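# Move marker cap onto the other marker, both standing

## Task

Take the cap off one marker, carry it to the other marker and press it on until it clicks; when finished, both markers have to be standing upright in the block.

## Robot and tools

Robot: two arms, left_arm and right_arm, each a six-joint arm ending in a two-finger parallel gripper with a wrist camera. The scene frame has its origin at table height midway between the nominal bases, +x out over the table, +z up, and left_arm on the +y side (arm names do not match image sides). Calibrated bases in the scene frame: left_arm at (+0.027, +0.353, 0) m, right_arm at (-0.037, -0.286, 0) m, both turned only slightly about z. Hand positions and orientations in results are given in each arm's own base frame; fixed cameras and the table use the scene frame. end_effector_position is the point between the finger pads, roughly 1 cm short of the fingertips; the fingers point along the gripper's +z and open along its y. Printed hand poses can be off by a few centimetres, more when reaching far.

Row layout (used by execute_actions and move): one flat list of 14 numbers covering both arms, even if only one moves. First left_arm's 7: shoulder (joint2), elbow (joint3), wrist roll (joint6), wrist pitch (joint4), waist (joint1), wrist yaw (joint5), opening; then right_arm's 7 in the same order. Result lists by joint use this same order. Joint numbers are offsets, not poses, scaled to [-1, 1]: 1.0 equals 2.224 rad for waist, shoulder and elbow, and 8.485 rad for wrist pitch, wrist yaw and wrist roll. Offsets count from the Joint targets shown when the action or call begins, not from the previous row, so sending the same offset twice moves twice. The opening number is absolute: +1 fully open, -1 closed; between those, the fingers go to where grip_measured would read that value. To hold a gripper as it is, resend its current command (0 means a half-open command, not no change). To keep an arm still, send 0 for its joints.

Stated joint ranges (rad): waist -2.618 to 3.054, shoulder 0.000 to 3.142, elbow 0.000 to 3.142, wrist pitch -1.571 to 1.571, wrist yaw -1.571 to 1.571, wrist roll -2.094 to 2.094. Real ends may differ by up to 0.059 rad. An action asking any joint to go more than 0.059 rad beyond its range is rejected for both arms; if the first action fails this check, or any action is malformed, the whole call is rejected. A joint pushed to its end reports "joint sent to its limit". Each step, joint targets may lead measured angles by at most 0.339 rad (big three joints) or 2.2 rad (wrist joints), and targets that would put a gripper over 200 mm from its current spot are pulled back, so large moves need several actions.

execute_actions(actions, cameras): actions is a list of actions; each action is a list of up to 15 rows, each row lasting 1/30 s, with the last row held to fill 15 steps (0.5 s). An empty list just reports state. cameras picks images: omitted, null or ["all"] gives all, [] none; unknown names invalidate the call.

move(target, speed, blend, opening_speed, blocking, cameras): target is one 14-number row or a list of up to 15 rows; every row's offsets count from the same starting Joint targets. All joints travel together along interpolated paths lasting 0.5 s to 10 s; nothing avoids obstacles or the other arm. speed is rad/s for the joint with farthest to go (0.01 to 12.57, default 0.5), one value or one per target. blend (rad) rounds corners between listed targets. opening_speed sets how quickly gripper commands change, per second on the -1 to +1 scale, at least 0.2; use a low value to close gently on fragile parts. blocking=false returns after about 0.5 s while the move continues. The result adds a "move:" line: done, off_target (resting more than 0.035 rad from target), moving, held or fault, plus limits=held if steps were withheld. Done does not mean no contact.

wait(seconds): 0 to 10 s, arms keep their last command. stop(): brakes a running move. zoom_image(camera, region): region [x0, y0, x1, y1] in image pixels, at most 504 by 504, of a camera shown in the latest images. read_manual(section): licence texts only. finished_scene(scene): ends the scene for good.

Cameras (all 672x504): cam_head_left, cam_head_right, cam_high, cam_low, cam_left_wrist, cam_right_wrist. Calibrations may be slightly off; wrist views can lag during motion.

Result lines: Joint positions and Joint velocities per arm (rad, rad/s, then finger gap in m, 0.094 when fully open); "within noise" means velocities are negligible. Joint targets is where next offsets start. grip_measured is the measured opening on the command scale (reads a bit wide when empty, narrower than a part when squeezing). grip_effort_nm is gripper motor effort (negative closing); it is not a pad force. Joint torques include arm weight; items 1, 2 and 5 wrap at ±28 N m. "joint command not followed" means a clearance check altered targets. Tool commands shows current gripper commands.

Cautions: keep the cap and markers on the table and never leave one off it. Avoid dropping parts, releasing moving parts, slamming, and hard pushes; press the cap on firmly but not violently. Never let the two arms collide or a gripper close on the other's fingers, which can end the scene. An arm blocked by an object keeps pressing until commanded back past its measured position. Holding loads, stretching out or pushing unreachably heats motors: MOTOR HOT at 75 °C, an over-temperature fold at 90 °C disables that arm, and at 100 °C it drops. Loose objects may be nudged occasionally; check the result is stable before finishing.

Each tool is called after "Emit:" as name([rows], argument=value, ...), one row to a line, values as JSON.

## Session

Emit:
execute_actions(actions=[])

Scene clock: 0.00 s.
left_arm: end_effector_position=(+0.3795, +0.0049, +0.0845) grip_measured=+1.000 grip_effort_nm=n/a end_effector_quat_wxyz=(+0.561, -0.047, +0.827, +0.010) | right_arm: end_effector_position=(+0.3957, -0.0309, +0.0787) grip_measured=+1.000 grip_effort_nm=n/a end_effector_quat_wxyz=(+0.545, +0.068, +0.836, -0.015)
Joint names: [shoulder, elbow, wrist roll, wrist pitch, waist, wrist yaw]
Joint positions: left_arm=[1.492 0.331 -0.079 0.779 -0.032 -0.099 0.094] | right_arm=[1.561 0.411 0.074 0.732 -0.058 0.045 0.094]
Joint velocities: within noise
Joint torques (N m): no reading
Motor temperatures (°C): left_arm=[24 23 23 24 24 21 23] | right_arm=[23 21 23 27 25 22 21]
Heat: left arm: 24 °C; right arm: 27 °C.
Joint targets: left_arm=[1.488 0.336 -0.083 0.779 -0.032 -0.105] | right_arm=[1.557 0.416 0.069 0.731 -0.058 0.050]
Tool commands: left_gripper/opening=+1.0 right_gripper/opening=+1.0

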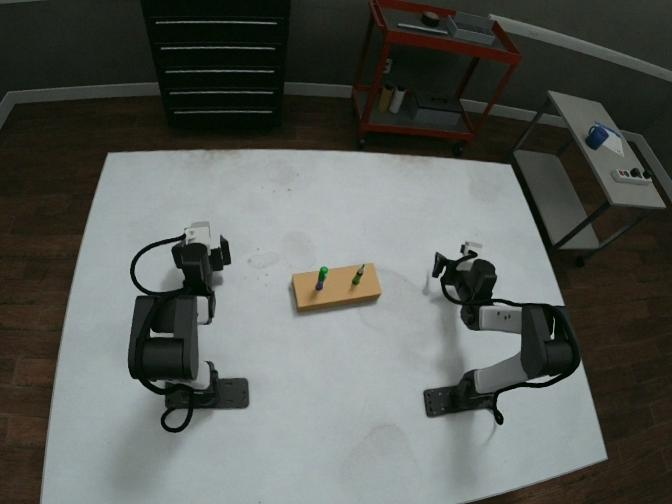

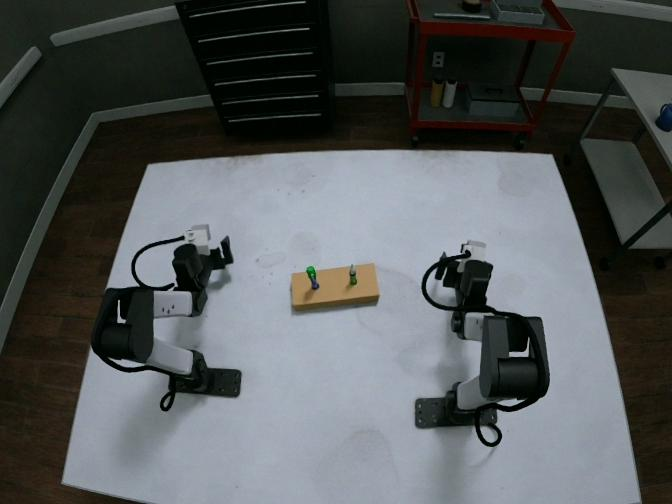

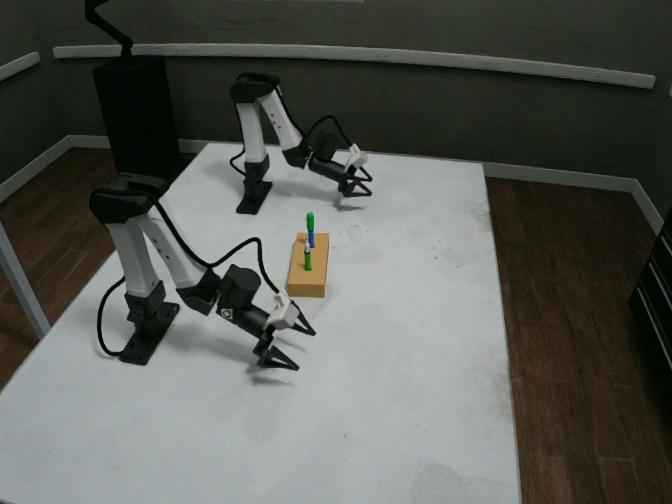

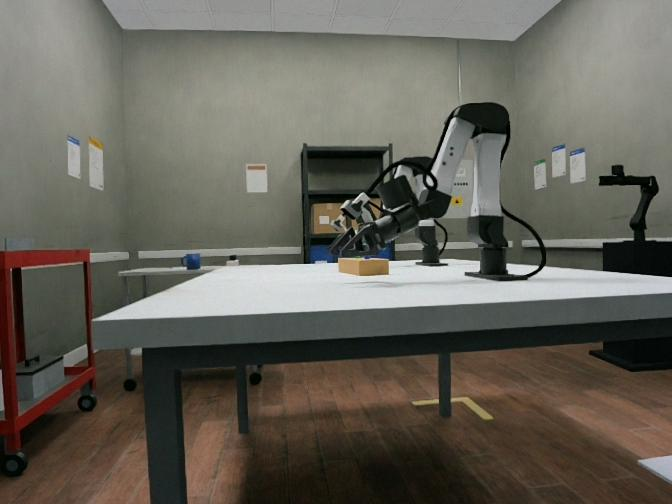

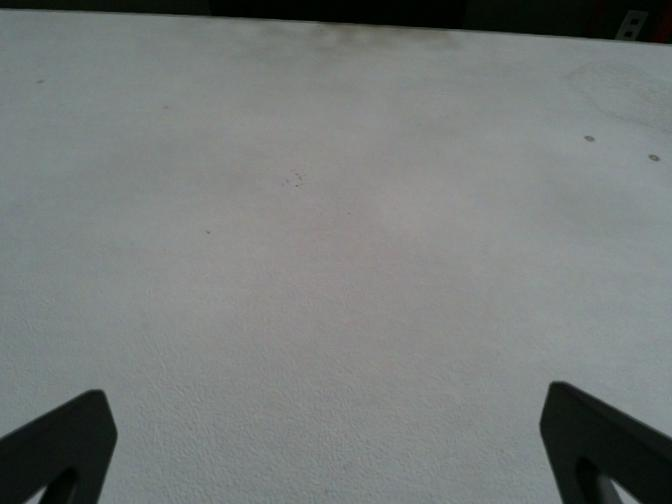

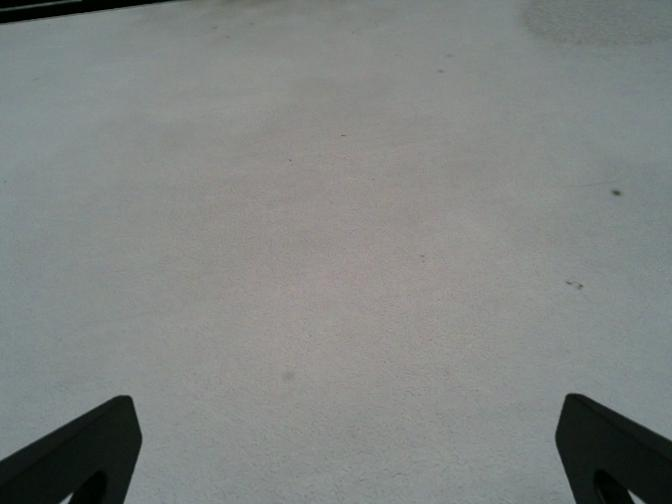

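Emit:
zoom_image(camera="cam_high", region=[270, 190, 350, 310])

Emit:
zoom_image(camera="cam_head_left", region=[280, 250, 400, 330])

Emit:
zoom_image(camera="cam_head_right", region=[280, 250, 400, 330])

Emit:
zoom_image(camera="cam_low", region=[310, 210, 430, 290])

Scaled by 4.200 from the camera's 672x504 image, which has a finer 960x720 frame.

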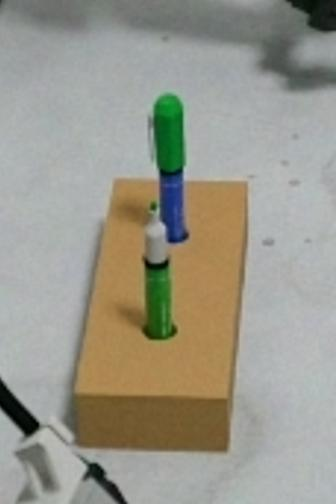

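Scaled by 4.200 from the camera's 672x504 image, which has a finer 960x720 frame.

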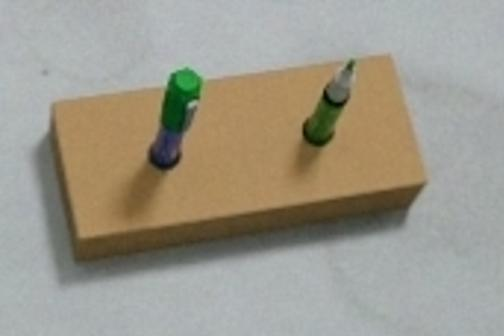

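Scaled by 4.200 from the camera's 672x504 image, which has a finer 960x720 frame.

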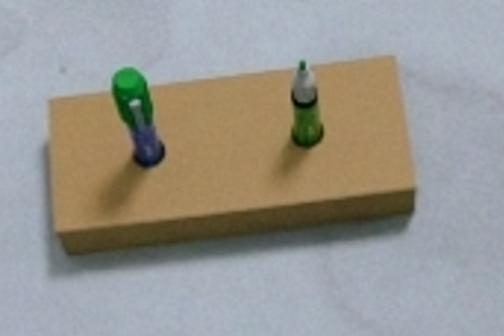

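Scaled by 4.200 from the camera's 672x504 image, which has a finer 960x720 frame.

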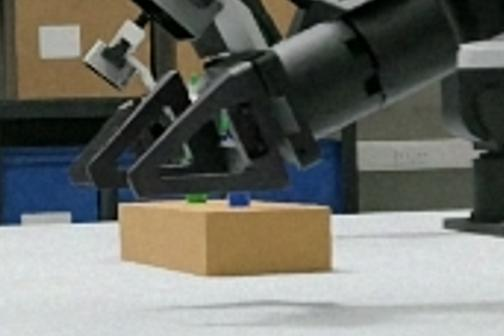

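Emit:
move([
  [0.018, 0.063, 0.0342, -0.0194, -0.0495, 0.0825, 0.3, -0.1605, 0.2626, -0.0081, -0.1215, 0.1835, -0.0059, 0.1],
  [0.0382, 0.1228, 0.0684, -0.0389, -0.0985, 0.1638, 0.3, -0.0755, 0.2837, -0.0138, -0.1282, 0.3853, -0.0126, 0.1],
], speed=1.0, blend=0.2, opening_speed=1.5)

Scene clock: 245.57 s.
left_arm: end_effector_position=(+0.2648, -0.2360, +0.1472) grip_measured=+0.302 grip_effort_nm=-0.056 end_effector_quat_wxyz=(+0.463, +0.523, +0.547, -0.461) | right_arm: end_effector_position=(+0.2814, +0.2988, +0.1847) grip_measured=+0.102 grip_effort_nm=-0.120 end_effector_quat_wxyz=(+0.390, -0.378, +0.821, +0.175)
Joint names: [shoulder, elbow, wrist roll, wrist pitch, waist, wrist yaw]
Joint positions: left_arm=[1.561 0.583 0.461 0.477 -0.248 1.263 0.061] | right_arm=[1.382 1.014 -0.045 -0.321 0.798 -0.042 0.052]
Joint velocities: within noise
Joint torques (N m): left_arm=[-4.66 8.88 0.31 1.11 -0.34 0.49] | right_arm=[-4.25 9.48 -0.03 1.23 -0.1 -0.15]
Motor temperatures (°C): left_arm=[29 28 23 38 23 21 23] | right_arm=[30 27 23 40 25 22 21]
Heat: left arm: 38 °C; right arm: 40 °C.
Joint targets: left_arm=[1.573 0.609 0.497 0.449 -0.251 1.285] | right_arm=[1.389 1.047 -0.048 -0.356 0.799 -0.057]
move: off_target (left_arm, right_arm); left_arm: the wrist roll is farthest, 0.036 rad from its target; right_arm: the wrist pitch is farthest, 0.036 rad from its target
camera_calibration:
cam_left_wrist: T_world_to_cam=[[-0.999984, -0.00393162, -0.00397778, 0.262675], [0.00103099, 0.569451, -0.822025, 0.290691], [0.00549704, -0.822016, -0.569438, -0.0249839], [0, 0, 0, 1]] pos_world=[0.262509, -0.185039, 0.225773]
cam_right_wrist: T_world_to_cam=[[0.759472, -0.650402, -0.0134276, -0.0144586], [-0.584317, -0.672941, -0.453568, 0.489222], [0.285965, 0.352318, -0.891121, 0.0651453], [0, 0, 0, 1]] pos_world=[0.278212, 0.296862, 0.279754]

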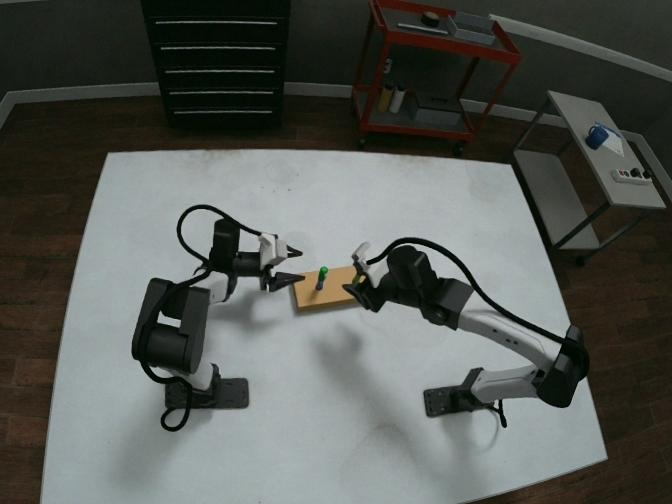

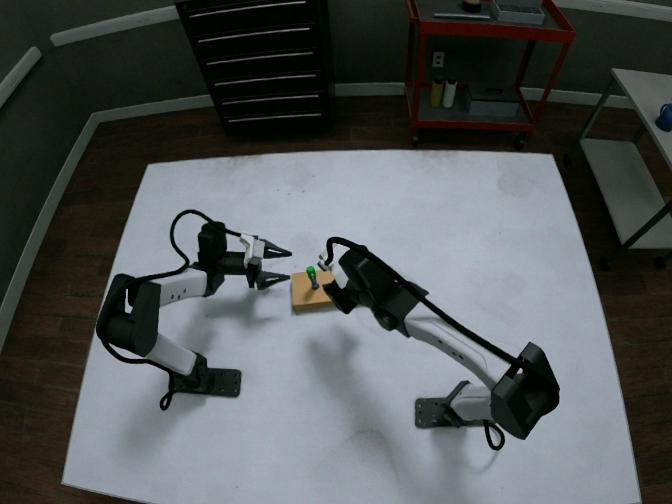

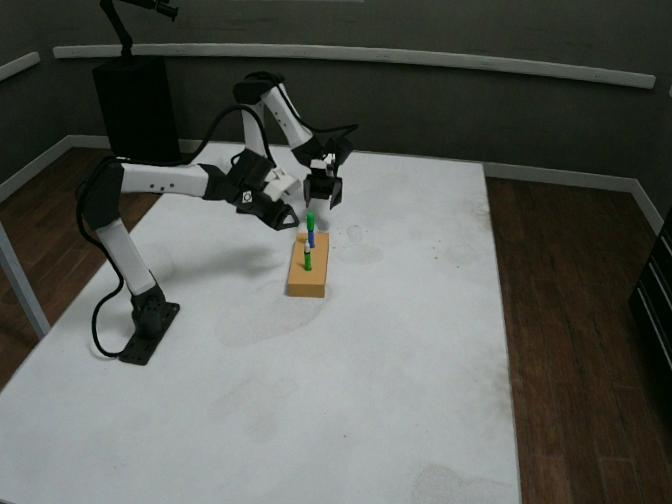

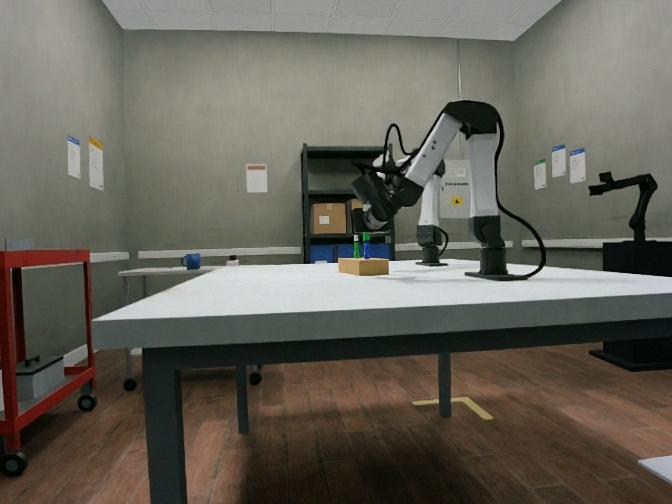

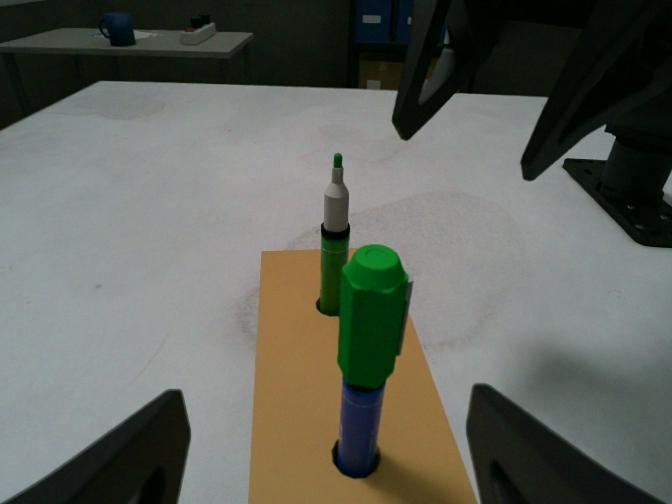

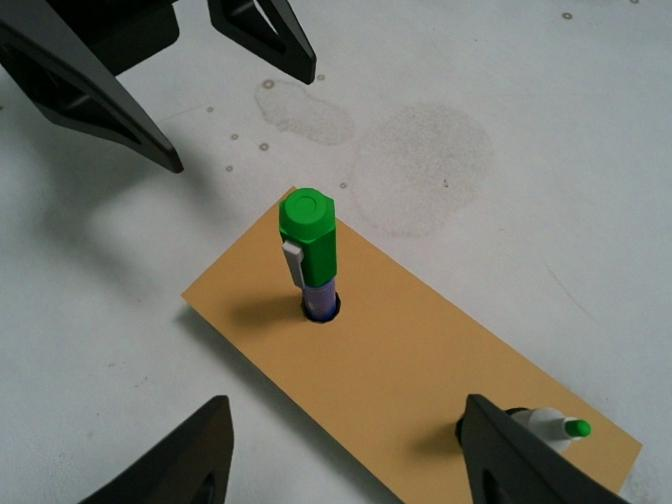

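Emit:
zoom_image(camera="cam_right_wrist", region=[250, 170, 390, 340])

Emit:
zoom_image(camera="cam_left_wrist", region=[290, 230, 450, 490])

Scaled by 2.965 from the camera's 672x504 image, which has a finer 960x720 frame.

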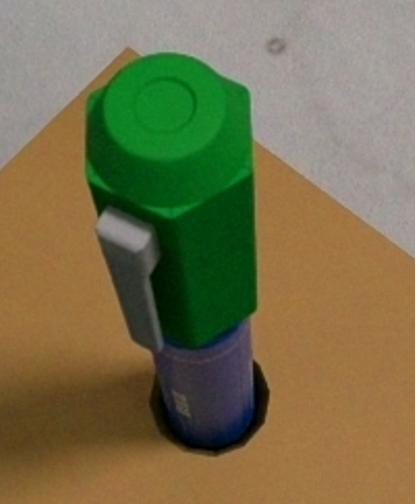

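Scaled by 1.938 from the camera's 672x504 image, which has a finer 960x720 frame.

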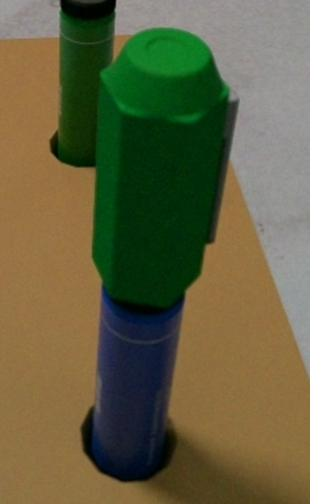

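Emit:
zoom_image(camera="cam_left_wrist", region=[325, 235, 425, 320])

Emit:
zoom_image(camera="cam_right_wrist", region=[265, 175, 350, 255])

Emit:
zoom_image(camera="cam_left_wrist", region=[325, 330, 425, 415])

Scaled by 5.040 from the camera's 672x504 image, which has a finer 960x720 frame.

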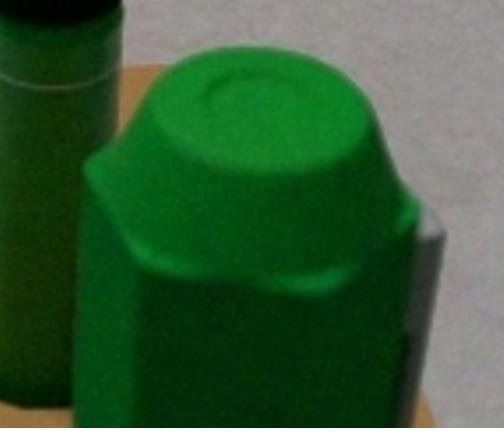

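Scaled by 5.929 from the camera's 672x504 image, which has a finer 960x720 frame.

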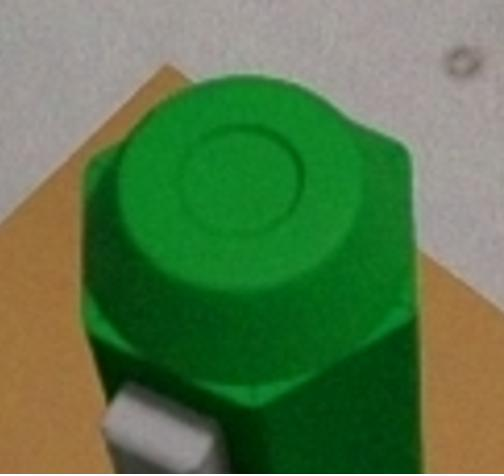

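Scaled by 5.040 from the camera's 672x504 image, which has a finer 960x720 frame.

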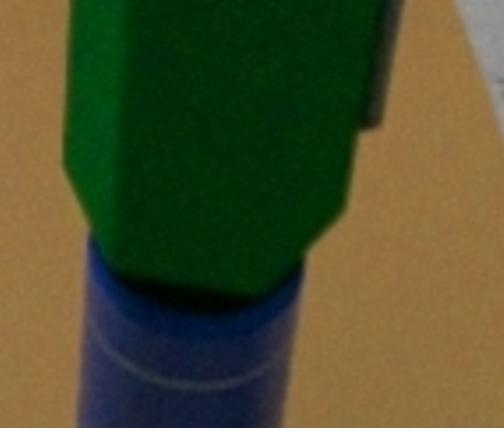

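Emit:
move(target=[0.0638, -0.0301, 0.0114, 0.0151, -0.0103, -0.00165, 0.3, -0.0459, -0.0153, -0.0443, -0.0207, -0.1785, -0.0484, 0.1], speed=0.8, cameras=["cam_left_wrist", "cam_right_wrist"])

Scene clock: 349.83 s.
left_arm: end_effector_position=(+0.2574, -0.2407, +0.1021) grip_measured=+0.302 grip_effort_nm=-0.056 end_effector_quat_wxyz=(+0.439, +0.534, +0.551, -0.468) | right_arm: end_effector_position=(+0.3051, +0.2111, +0.1946) grip_measured=+0.102 grip_effort_nm=-0.125 end_effector_quat_wxyz=(+0.374, -0.434, +0.794, +0.203)
Joint names: [shoulder, elbow, wrist roll, wrist pitch, waist, wrist yaw]
Joint positions: left_arm=[1.705 0.554 0.556 0.524 -0.268 1.265 0.061] | right_arm=[1.3 1.014 -0.41 -0.498 0.405 -0.444 0.052]
Joint velocities: within noise
Joint torques (N m): left_arm=[-5.35 4.3 0.28 1.71 -0.55 0.41] | right_arm=[-5.09 6.71 -0.11 1.09 -0.47 -0.41]
Motor temperatures (°C): left_arm=[29 31 23 34 23 21 23] | right_arm=[30 41 23 38 25 22 21]
Heat: left arm: 34 °C; right arm: 41 °C.
Joint targets: left_arm=[1.715 0.542 0.594 0.577 -0.274 1.271] | right_arm=[1.287 1.013 -0.424 -0.532 0.401 -0.468]
move: off_target (left_arm); left_arm: the wrist pitch is farthest, 0.053 rad from its target
camera_calibration:
cam_left_wrist: T_world_to_cam=[[-0.999183, 0.0325997, 0.023892, 0.26084], [0.000196604, 0.595044, -0.803693, 0.260772], [-0.040417, -0.803031, -0.594564, -0.0355364], [0, 0, 0, 1]] pos_world=[0.259139, -0.192211, 0.18222]
cam_right_wrist: T_world_to_cam=[[0.843201, -0.537314, -0.0174632, -0.138062], [-0.486522, -0.748868, -0.449993, 0.43403], [0.22871, 0.387931, -0.892861, 0.108362], [0, 0, 0, 1]] pos_world=[0.302796, 0.208811, 0.289652]
Images, in order (width x height): cam_left_wrist 672x504, cam_right_wrist 672x504.

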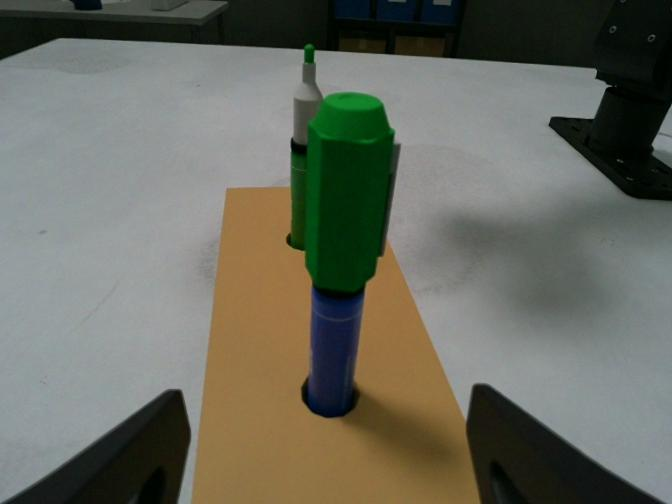

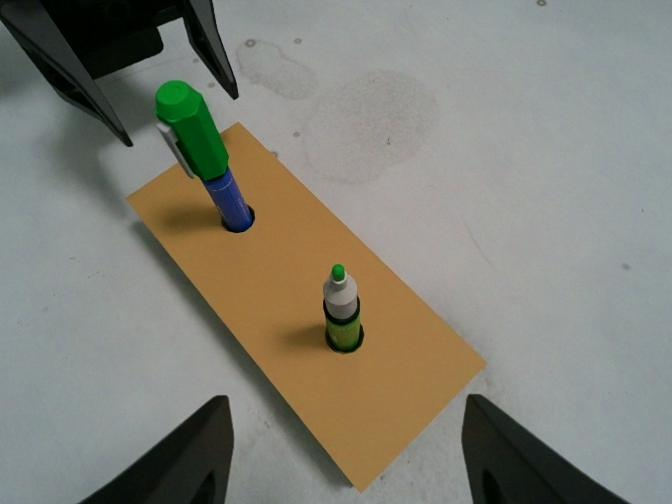

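Emit:
zoom_image(camera="cam_right_wrist", region=[290, 250, 400, 370])

Emit:
zoom_image(camera="cam_right_wrist", region=[140, 70, 270, 245])

Emit:
zoom_image(camera="cam_left_wrist", region=[260, 30, 420, 430])

Scaled by 4.200 from the camera's 672x504 image, which has a finer 960x720 frame.

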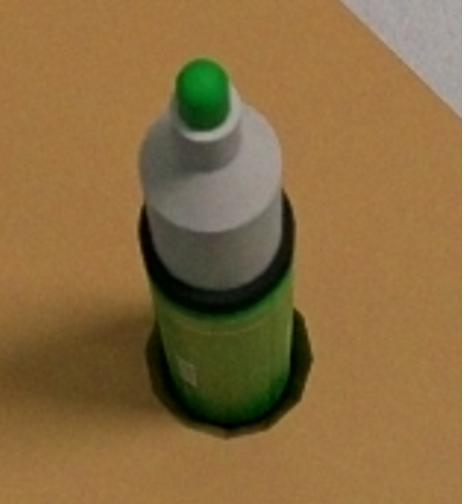

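Scaled by 2.880 from the camera's 672x504 image, which has a finer 960x720 frame.

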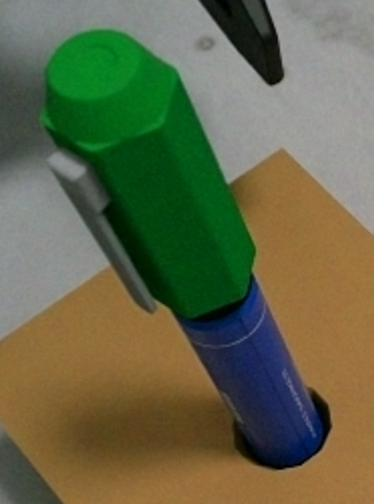

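Scaled by 1.260 from the camera's 672x504 image, which has a finer 960x720 frame.

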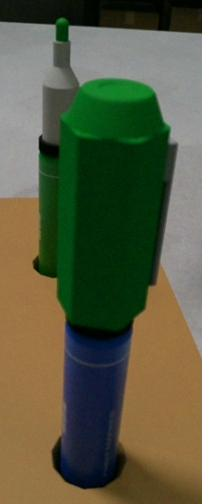

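Emit:
move(target=[0.0760, -0.0139, -0.03158, 0.0495, -0.0710, -0.02133, 0.3, 0, 0, 0, 0, 0, 0, 0.1], speed=0.5, cameras=["cam_left_wrist", "cam_right_wrist"])

Scene clock: 430.67 s.
left_arm: end_effector_position=(+0.2540, -0.2851, +0.0800) grip_measured=+0.302 grip_effort_nm=-0.056 end_effector_quat_wxyz=(+0.444, +0.530, +0.555, -0.462) | right_arm: end_effector_position=(+0.3050, +0.2113, +0.1946) grip_measured=+0.102 grip_effort_nm=-0.120 end_effector_quat_wxyz=(+0.374, -0.435, +0.794, +0.203)
Joint names: [shoulder, elbow, wrist roll, wrist pitch, waist, wrist yaw]
Joint positions: left_arm=[1.872 0.523 0.326 0.941 -0.429 1.105 0.061] | right_arm=[1.3 1.014 -0.41 -0.498 0.405 -0.446 0.052]
Joint velocities: within noise
Joint torques (N m): left_arm=[-5.86 3.43 -0.11 1.95 -0.29 0.1] | right_arm=[-5.11 6.58 -0.06 1.1 -0.53 -0.39]
Motor temperatures (°C): left_arm=[30 28 23 36 23 21 23] | right_arm=[30 36 23 37 25 22 21]
Heat: left arm: 36 °C; right arm: 37 °C.
Joint targets: left_arm=[1.884 0.511 0.326 0.997 -0.432 1.090] | right_arm=[1.287 1.013 -0.424 -0.532 0.401 -0.468]
move: off_target (left_arm); left_arm: the wrist pitch is farthest, 0.056 rad from its target
camera_calibration:
cam_left_wrist: T_world_to_cam=[[-0.999753, 0.0130726, 0.0179636, 0.254477], [-0.00663693, 0.595902, -0.80303, 0.27133], [-0.0212022, -0.802951, -0.595668, -0.0893069], [0, 0, 0, 1]] pos_world=[0.254321, -0.236722, 0.160118]
cam_right_wrist: T_world_to_cam=[[0.843806, -0.536336, -0.0183113, -0.138064], [-0.485849, -0.748994, -0.450508, 0.434074], [0.227909, 0.389038, -0.892584, 0.108366], [0, 0, 0, 1]] pos_world=[0.302696, 0.208912, 0.289751]
Images, in order (width x height): cam_left_wrist 672x504, cam_right_wrist 672x504.

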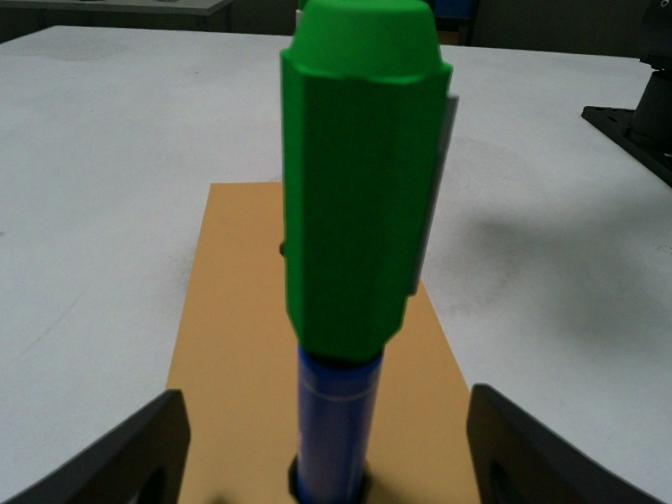

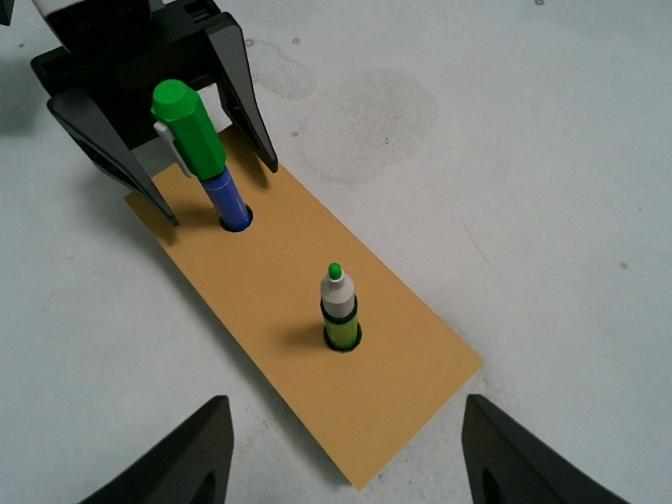

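Emit:
zoom_image(camera="cam_left_wrist", region=[160, 330, 500, 504])

Emit:
zoom_image(camera="cam_right_wrist", region=[100, 60, 300, 250])

Scaled by 1.482 from the camera's 672x504 image, which has a finer 960x720 frame.

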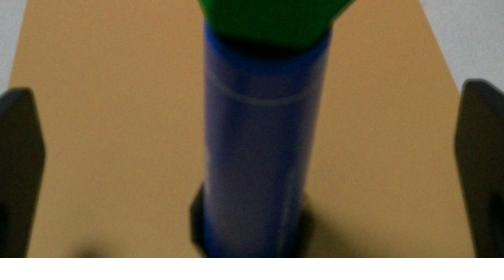

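Scaled by 2.520 from the camera's 672x504 image, which has a finer 960x720 frame.

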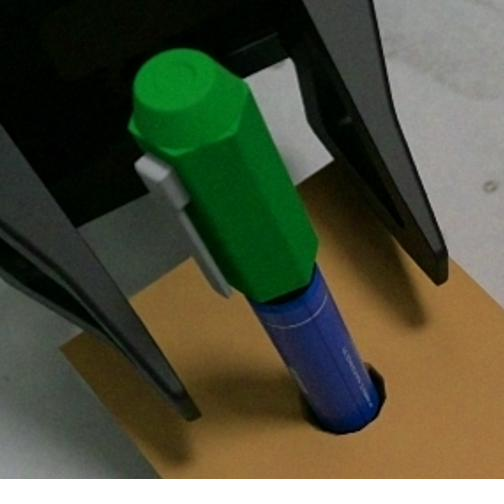

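Emit:
move(target=[0.0027, 0.0013, 0.0040, 0.0026, -0.0085, -0.0021, 0.3, 0.1151, 0.0499, 0.03335, 0.03394, 0.1632, 0.03524, -0.2], speed=0.6, opening_speed=1.0, cameras=["cam_left_wrist", "cam_right_wrist"])

Scene clock: 503.43 s.
left_arm: end_effector_position=(+0.2534, -0.2895, +0.0805) grip_measured=+0.302 grip_effort_nm=-0.061 end_effector_quat_wxyz=(+0.450, +0.534, +0.550, -0.457) | right_arm: end_effector_position=(+0.2952, +0.3253, +0.1636) grip_measured=-0.198 grip_effort_nm=-0.120 end_effector_quat_wxyz=(+0.361, -0.433, +0.802, +0.199)
Joint names: [shoulder, elbow, wrist roll, wrist pitch, waist, wrist yaw]
Joint positions: left_arm=[1.877 0.523 0.326 0.964 -0.445 1.087 0.061] | right_arm=[1.536 1.094 -0.147 -0.293 0.766 -0.174 0.038]
Joint velocities: within noise
Joint torques (N m): left_arm=[-5.71 3.71 0.22 1.96 -0.53 0.07] | right_arm=[-5.37 9.2 0.16 2 -0.38 0]
Motor temperatures (°C): left_arm=[30 27 23 42 23 21 23] | right_arm=[30 36 23 37 25 23 21]
Heat: left arm: 42 °C; right arm: 37 °C.
Joint targets: left_arm=[1.890 0.514 0.360 1.019 -0.451 1.072] | right_arm=[1.543 1.124 -0.141 -0.244 0.764 -0.169]
move: off_target (left_arm, right_arm); left_arm: the wrist pitch is farthest, 0.055 rad from its target; right_arm: the wrist pitch is farthest, 0.049 rad from its target
camera_calibration:
cam_left_wrist: T_world_to_cam=[[-0.999926, 0.0121099, -0.00137871, 0.255344], [0.00831347, 0.594949, -0.80372, 0.270241], [-0.00891267, -0.803672, -0.595006, -0.0958732], [0, 0, 0, 1]] pos_world=[0.252224, -0.240923, 0.160505]
cam_right_wrist: T_world_to_cam=[[0.839469, -0.542726, -0.0271892, -0.0643708], [-0.501585, -0.754642, -0.423, 0.50281], [0.209055, 0.368733, -0.905722, 0.052904], [0, 0, 0, 1]] pos_world=[0.295179, 0.324998, 0.258854]
Images, in order (width x height): cam_left_wrist 672x504, cam_right_wrist 672x504.

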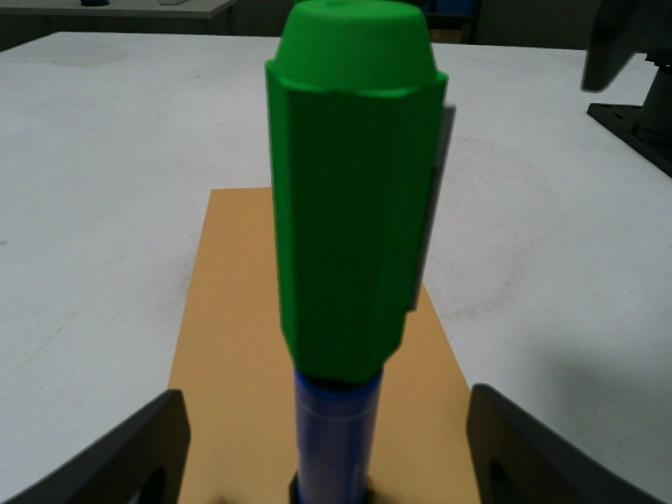

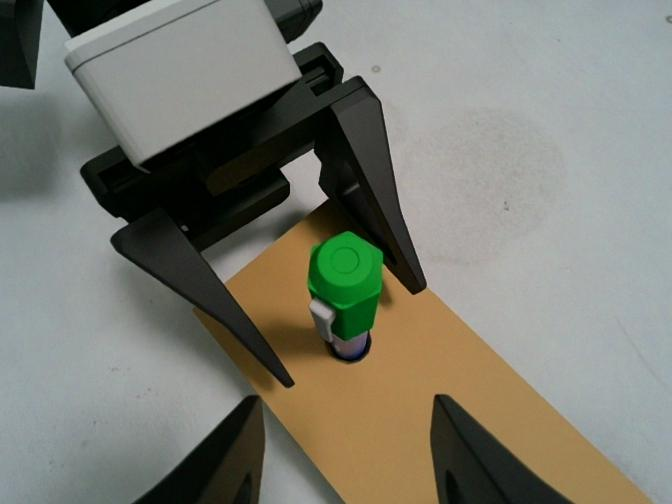

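Emit:
zoom_image(camera="cam_right_wrist", region=[260, 200, 440, 400])

Emit:
zoom_image(camera="cam_right_wrist", region=[295, 220, 395, 300])

Scaled by 2.520 from the camera's 672x504 image, which has a finer 960x720 frame.

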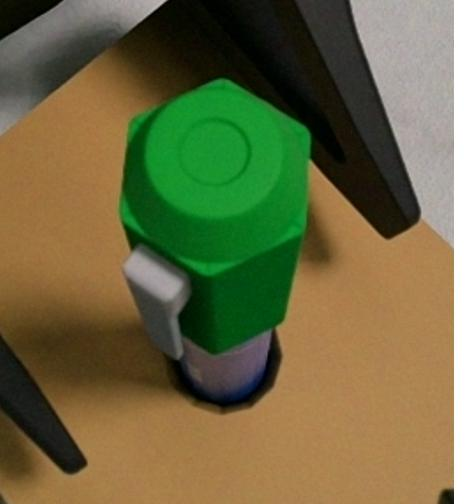

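Scaled by 5.040 from the camera's 672x504 image, which has a finer 960x720 frame.

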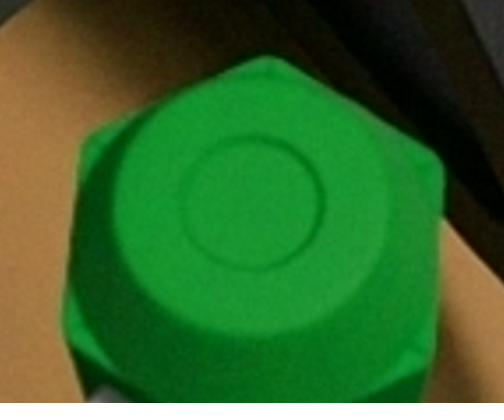

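Emit:
move(target=[0, 0, 0, 0, 0, 0, -0.85, 0.0378, -0.0009, 0.01226, 0.01438, 0.02833, 0.0145, -0.2], speed=0.4, opening_speed=0.6, cameras=["cam_left_wrist", "cam_right_wrist"])

Scene clock: 561.33 s.
left_arm: end_effector_position=(+0.2534, -0.2895, +0.0805) grip_measured=-0.706 grip_effort_nm=-0.979 end_effector_quat_wxyz=(+0.450, +0.534, +0.550, -0.457) | right_arm: end_effector_position=(+0.3088, +0.3461, +0.1497) grip_measured=-0.198 grip_effort_nm=-0.129 end_effector_quat_wxyz=(+0.385, -0.393, +0.816, +0.180)
Joint names: [shoulder, elbow, wrist roll, wrist pitch, waist, wrist yaw]
Joint positions: left_arm=[1.877 0.523 0.326 0.964 -0.445 1.087 0.014] | right_arm=[1.619 1.096 -0.051 -0.172 0.824 -0.049 0.038]
Joint velocities: within noise
Joint torques (N m): left_arm=[-5.71 3.78 0.24 2.01 -0.61 0.07] | right_arm=[-5.89 8.64 0.12 2.07 0.09 0.03]
Motor temperatures (°C): left_arm=[31 27 23 44 23 21 23] | right_arm=[31 41 23 44 25 22 21]
Heat: left arm: 44 °C; right arm: 44 °C.
Joint targets: left_arm=[1.890 0.514 0.360 1.019 -0.451 1.072] | right_arm=[1.627 1.122 -0.037 -0.122 0.827 -0.046]
move: off_target (left_arm, right_arm); left_arm: the wrist pitch is farthest, 0.055 rad from its target; right_arm: the wrist pitch is farthest, 0.050 rad from its target
camera_calibration:
cam_left_wrist: T_world_to_cam=[[-0.999926, 0.0121099, -0.00137871, 0.255344], [0.00831347, 0.594949, -0.80372, 0.270241], [-0.00891267, -0.803672, -0.595006, -0.0958732], [0, 0, 0, 1]] pos_world=[0.252224, -0.240923, 0.160505]
cam_right_wrist: T_world_to_cam=[[0.781917, -0.623245, -0.0131129, -0.021392], [-0.561719, -0.695294, -0.448372, 0.521199], [0.270328, 0.357955, -0.893751, 0.0128054], [0, 0, 0, 1]] pos_world=[0.306033, 0.34447, 0.244855]
Images, in order (width x height): cam_left_wrist 672x504, cam_right_wrist 672x504.

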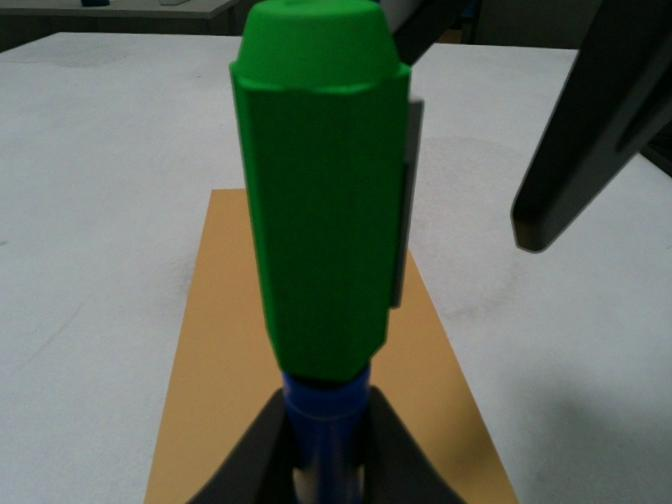

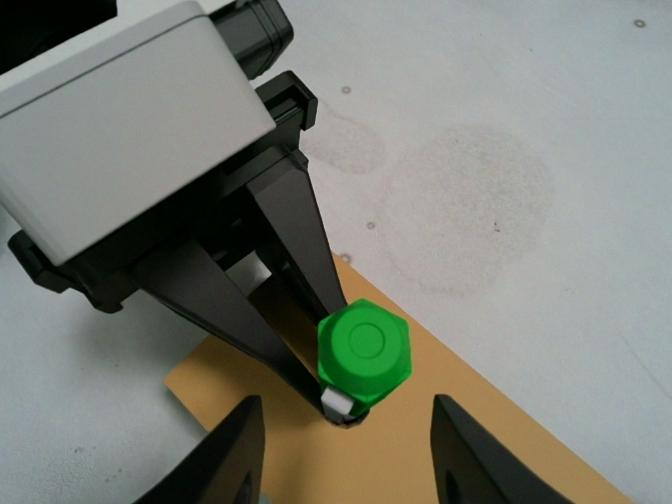

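Emit:
zoom_image(camera="cam_right_wrist", region=[270, 270, 470, 470])

Emit:
zoom_image(camera="cam_left_wrist", region=[200, 0, 460, 504])

Scaled by 2.520 from the camera's 672x504 image, which has a finer 960x720 frame.

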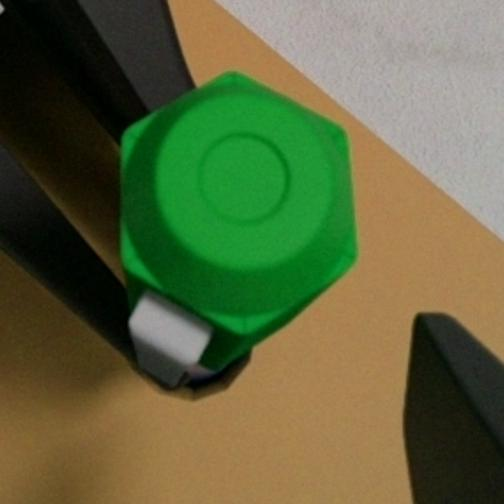

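Scaled by 1.000.

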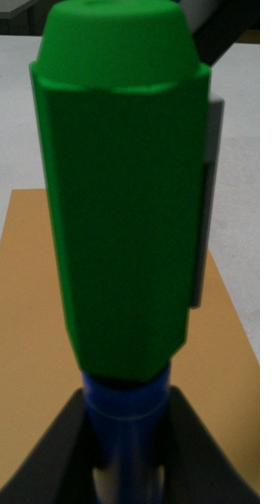

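Emit:
move(target=[0, 0, 0.0037, 0, 0, 0, -0.85, 0.0463, 0.0135, -0.0059, 0.0080, -0.0076, -0.0064, -0.2], speed=0.15, cameras=["cam_left_wrist", "cam_right_wrist"])

Scene clock: 617.07 s.
left_arm: end_effector_position=(+0.2534, -0.2895, +0.0805) grip_measured=-0.707 grip_effort_nm=-1.004 end_effector_quat_wxyz=(+0.457, +0.542, +0.543, -0.451) | right_arm: end_effector_position=(+0.3204, +0.3616, +0.1283) grip_measured=-0.198 grip_effort_nm=-0.115 end_effector_quat_wxyz=(+0.380, -0.410, +0.808, +0.185)
Joint names: [shoulder, elbow, wrist roll, wrist pitch, waist, wrist yaw]
Joint positions: left_arm=[1.877 0.523 0.354 0.964 -0.445 1.087 0.014] | right_arm=[1.719 1.123 -0.084 -0.104 0.817 -0.081 0.038]
Joint velocities: within noise
Joint torques (N m): left_arm=[-5.61 3.69 0.28 1.97 -0.59 0.08] | right_arm=[-6.31 8.88 -0.06 2.05 -0.79 -0.16]
Motor temperatures (°C): left_arm=[31 27 23 45 23 21 25] | right_arm=[34 38 23 48 25 22 21]
Heat: left arm: 45 °C; right arm: 48 °C.
Joint targets: left_arm=[1.890 0.514 0.392 1.019 -0.451 1.072] | right_arm=[1.730 1.152 -0.087 -0.054 0.810 -0.100]
move: off_target (left_arm, right_arm); left_arm: the wrist pitch is farthest, 0.055 rad from its target; right_arm: the wrist pitch is farthest, 0.050 rad from its target
camera_calibration:
cam_left_wrist: T_world_to_cam=[[-0.999448, 0.0169467, -0.0285845, 0.258766], [0.033056, 0.595056, -0.803004, 0.263963], [0.00340107, -0.803506, -0.595287, -0.0988939], [0, 0, 0, 1]] pos_world=[0.250234, -0.24092, 0.16049]
cam_right_wrist: T_world_to_cam=[[0.805693, -0.592274, -0.00840618, -0.0404142], [-0.533797, -0.719847, -0.443714, 0.528181], [0.256749, 0.361984, -0.896129, -0.0118975], [0, 0, 0, 1]] pos_world=[0.317558, 0.36058, 0.22336]
Images, in order (width x height): cam_left_wrist 672x504, cam_right_wrist 672x504.

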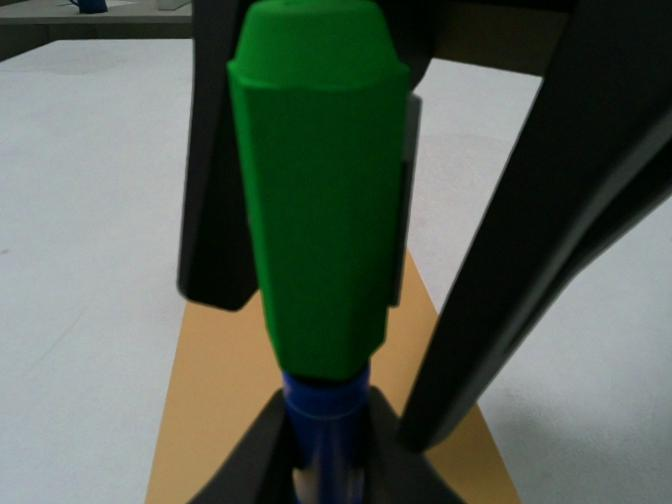

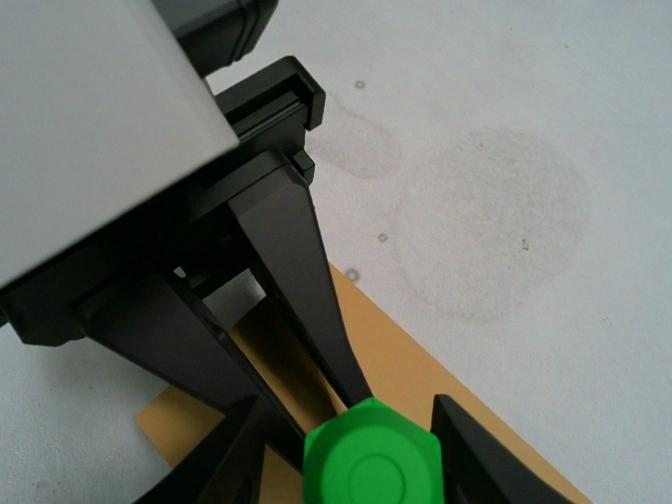

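Emit:
zoom_image(camera="cam_right_wrist", region=[230, 370, 480, 504])

Emit:
zoom_image(camera="cam_left_wrist", region=[170, 240, 500, 504])

Scaled by 2.016 from the camera's 672x504 image, which has a finer 960x720 frame.

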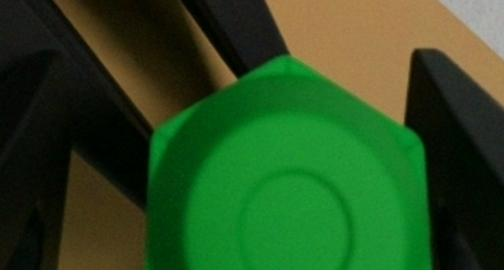

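Scaled by 1.527 from the camera's 672x504 image, which has a finer 960x720 frame.

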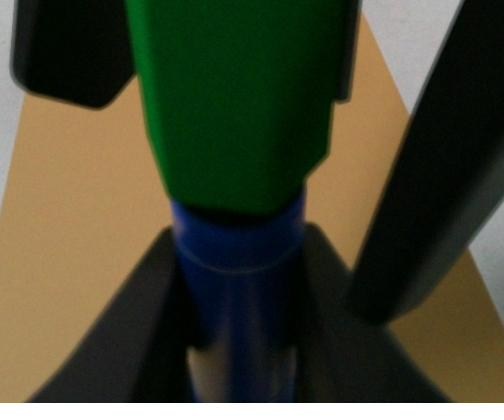

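Emit:
move(target=[0, 0, 0, 0, 0, 0, -0.85, -0.0175, -0.0166, -0.0004, -0.0113, -0.0070, -0.0028, -0.2], speed=0.15, cameras=["cam_left_wrist", "cam_right_wrist"])

Scene clock: 709.40 s.
left_arm: end_effector_position=(+0.2534, -0.2895, +0.0805) grip_measured=-0.707 grip_effort_nm=-0.989 end_effector_quat_wxyz=(+0.457, +0.542, +0.543, -0.451) | right_arm: end_effector_position=(+0.3215, +0.3580, +0.1288) grip_measured=-0.198 grip_effort_nm=-0.120 end_effector_quat_wxyz=(+0.375, -0.410, +0.809, +0.191)
Joint names: [shoulder, elbow, wrist roll, wrist pitch, waist, wrist yaw]
Joint positions: left_arm=[1.877 0.523 0.354 0.964 -0.445 1.087 0.014] | right_arm=[1.714 1.123 -0.088 -0.115 0.801 -0.105 0.038]
Joint velocities: within noise
Joint torques (N m): left_arm=[-5.68 3.81 0.24 1.98 -0.55 0.07] | right_arm=[-9.03 5.94 -0.05 1.23 -0.81 -0.2]
Motor temperatures (°C): left_arm=[32 26 23 46 23 21 26] | right_arm=[37 41 23 51 25 22 21]
Heat: left arm: 46 °C; right arm: 51 °C.
Joint targets: left_arm=[1.890 0.514 0.392 1.019 -0.451 1.072] | right_arm=[1.692 1.115 -0.090 -0.150 0.795 -0.124]
move: off_target (left_arm); left_arm: the wrist pitch is farthest, 0.055 rad from its target
camera_calibration:
cam_left_wrist: T_world_to_cam=[[-0.999448, 0.0169467, -0.0285845, 0.258766], [0.033056, 0.595056, -0.803004, 0.263963], [0.00340107, -0.803506, -0.595287, -0.0988939], [0, 0, 0, 1]] pos_world=[0.250234, -0.24092, 0.16049]
cam_right_wrist: T_world_to_cam=[[0.808475, -0.588097, -0.0225961, -0.0441058], [-0.536179, -0.720186, -0.440277, 0.52687], [0.242652, 0.368069, -0.897577, -0.00782165], [0, 0, 0, 1]] pos_world=[0.320053, 0.356385, 0.223952]
Images, in order (width x height): cam_left_wrist 672x504, cam_right_wrist 672x504.

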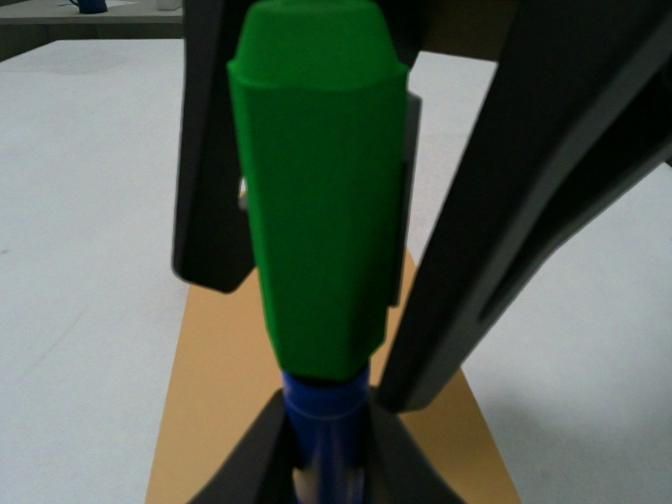

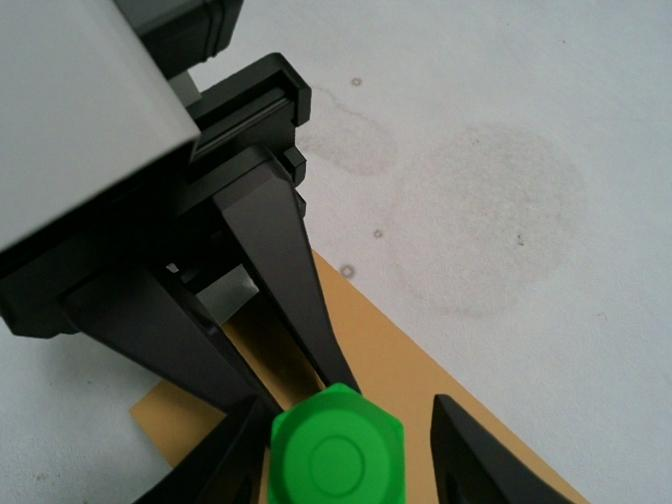

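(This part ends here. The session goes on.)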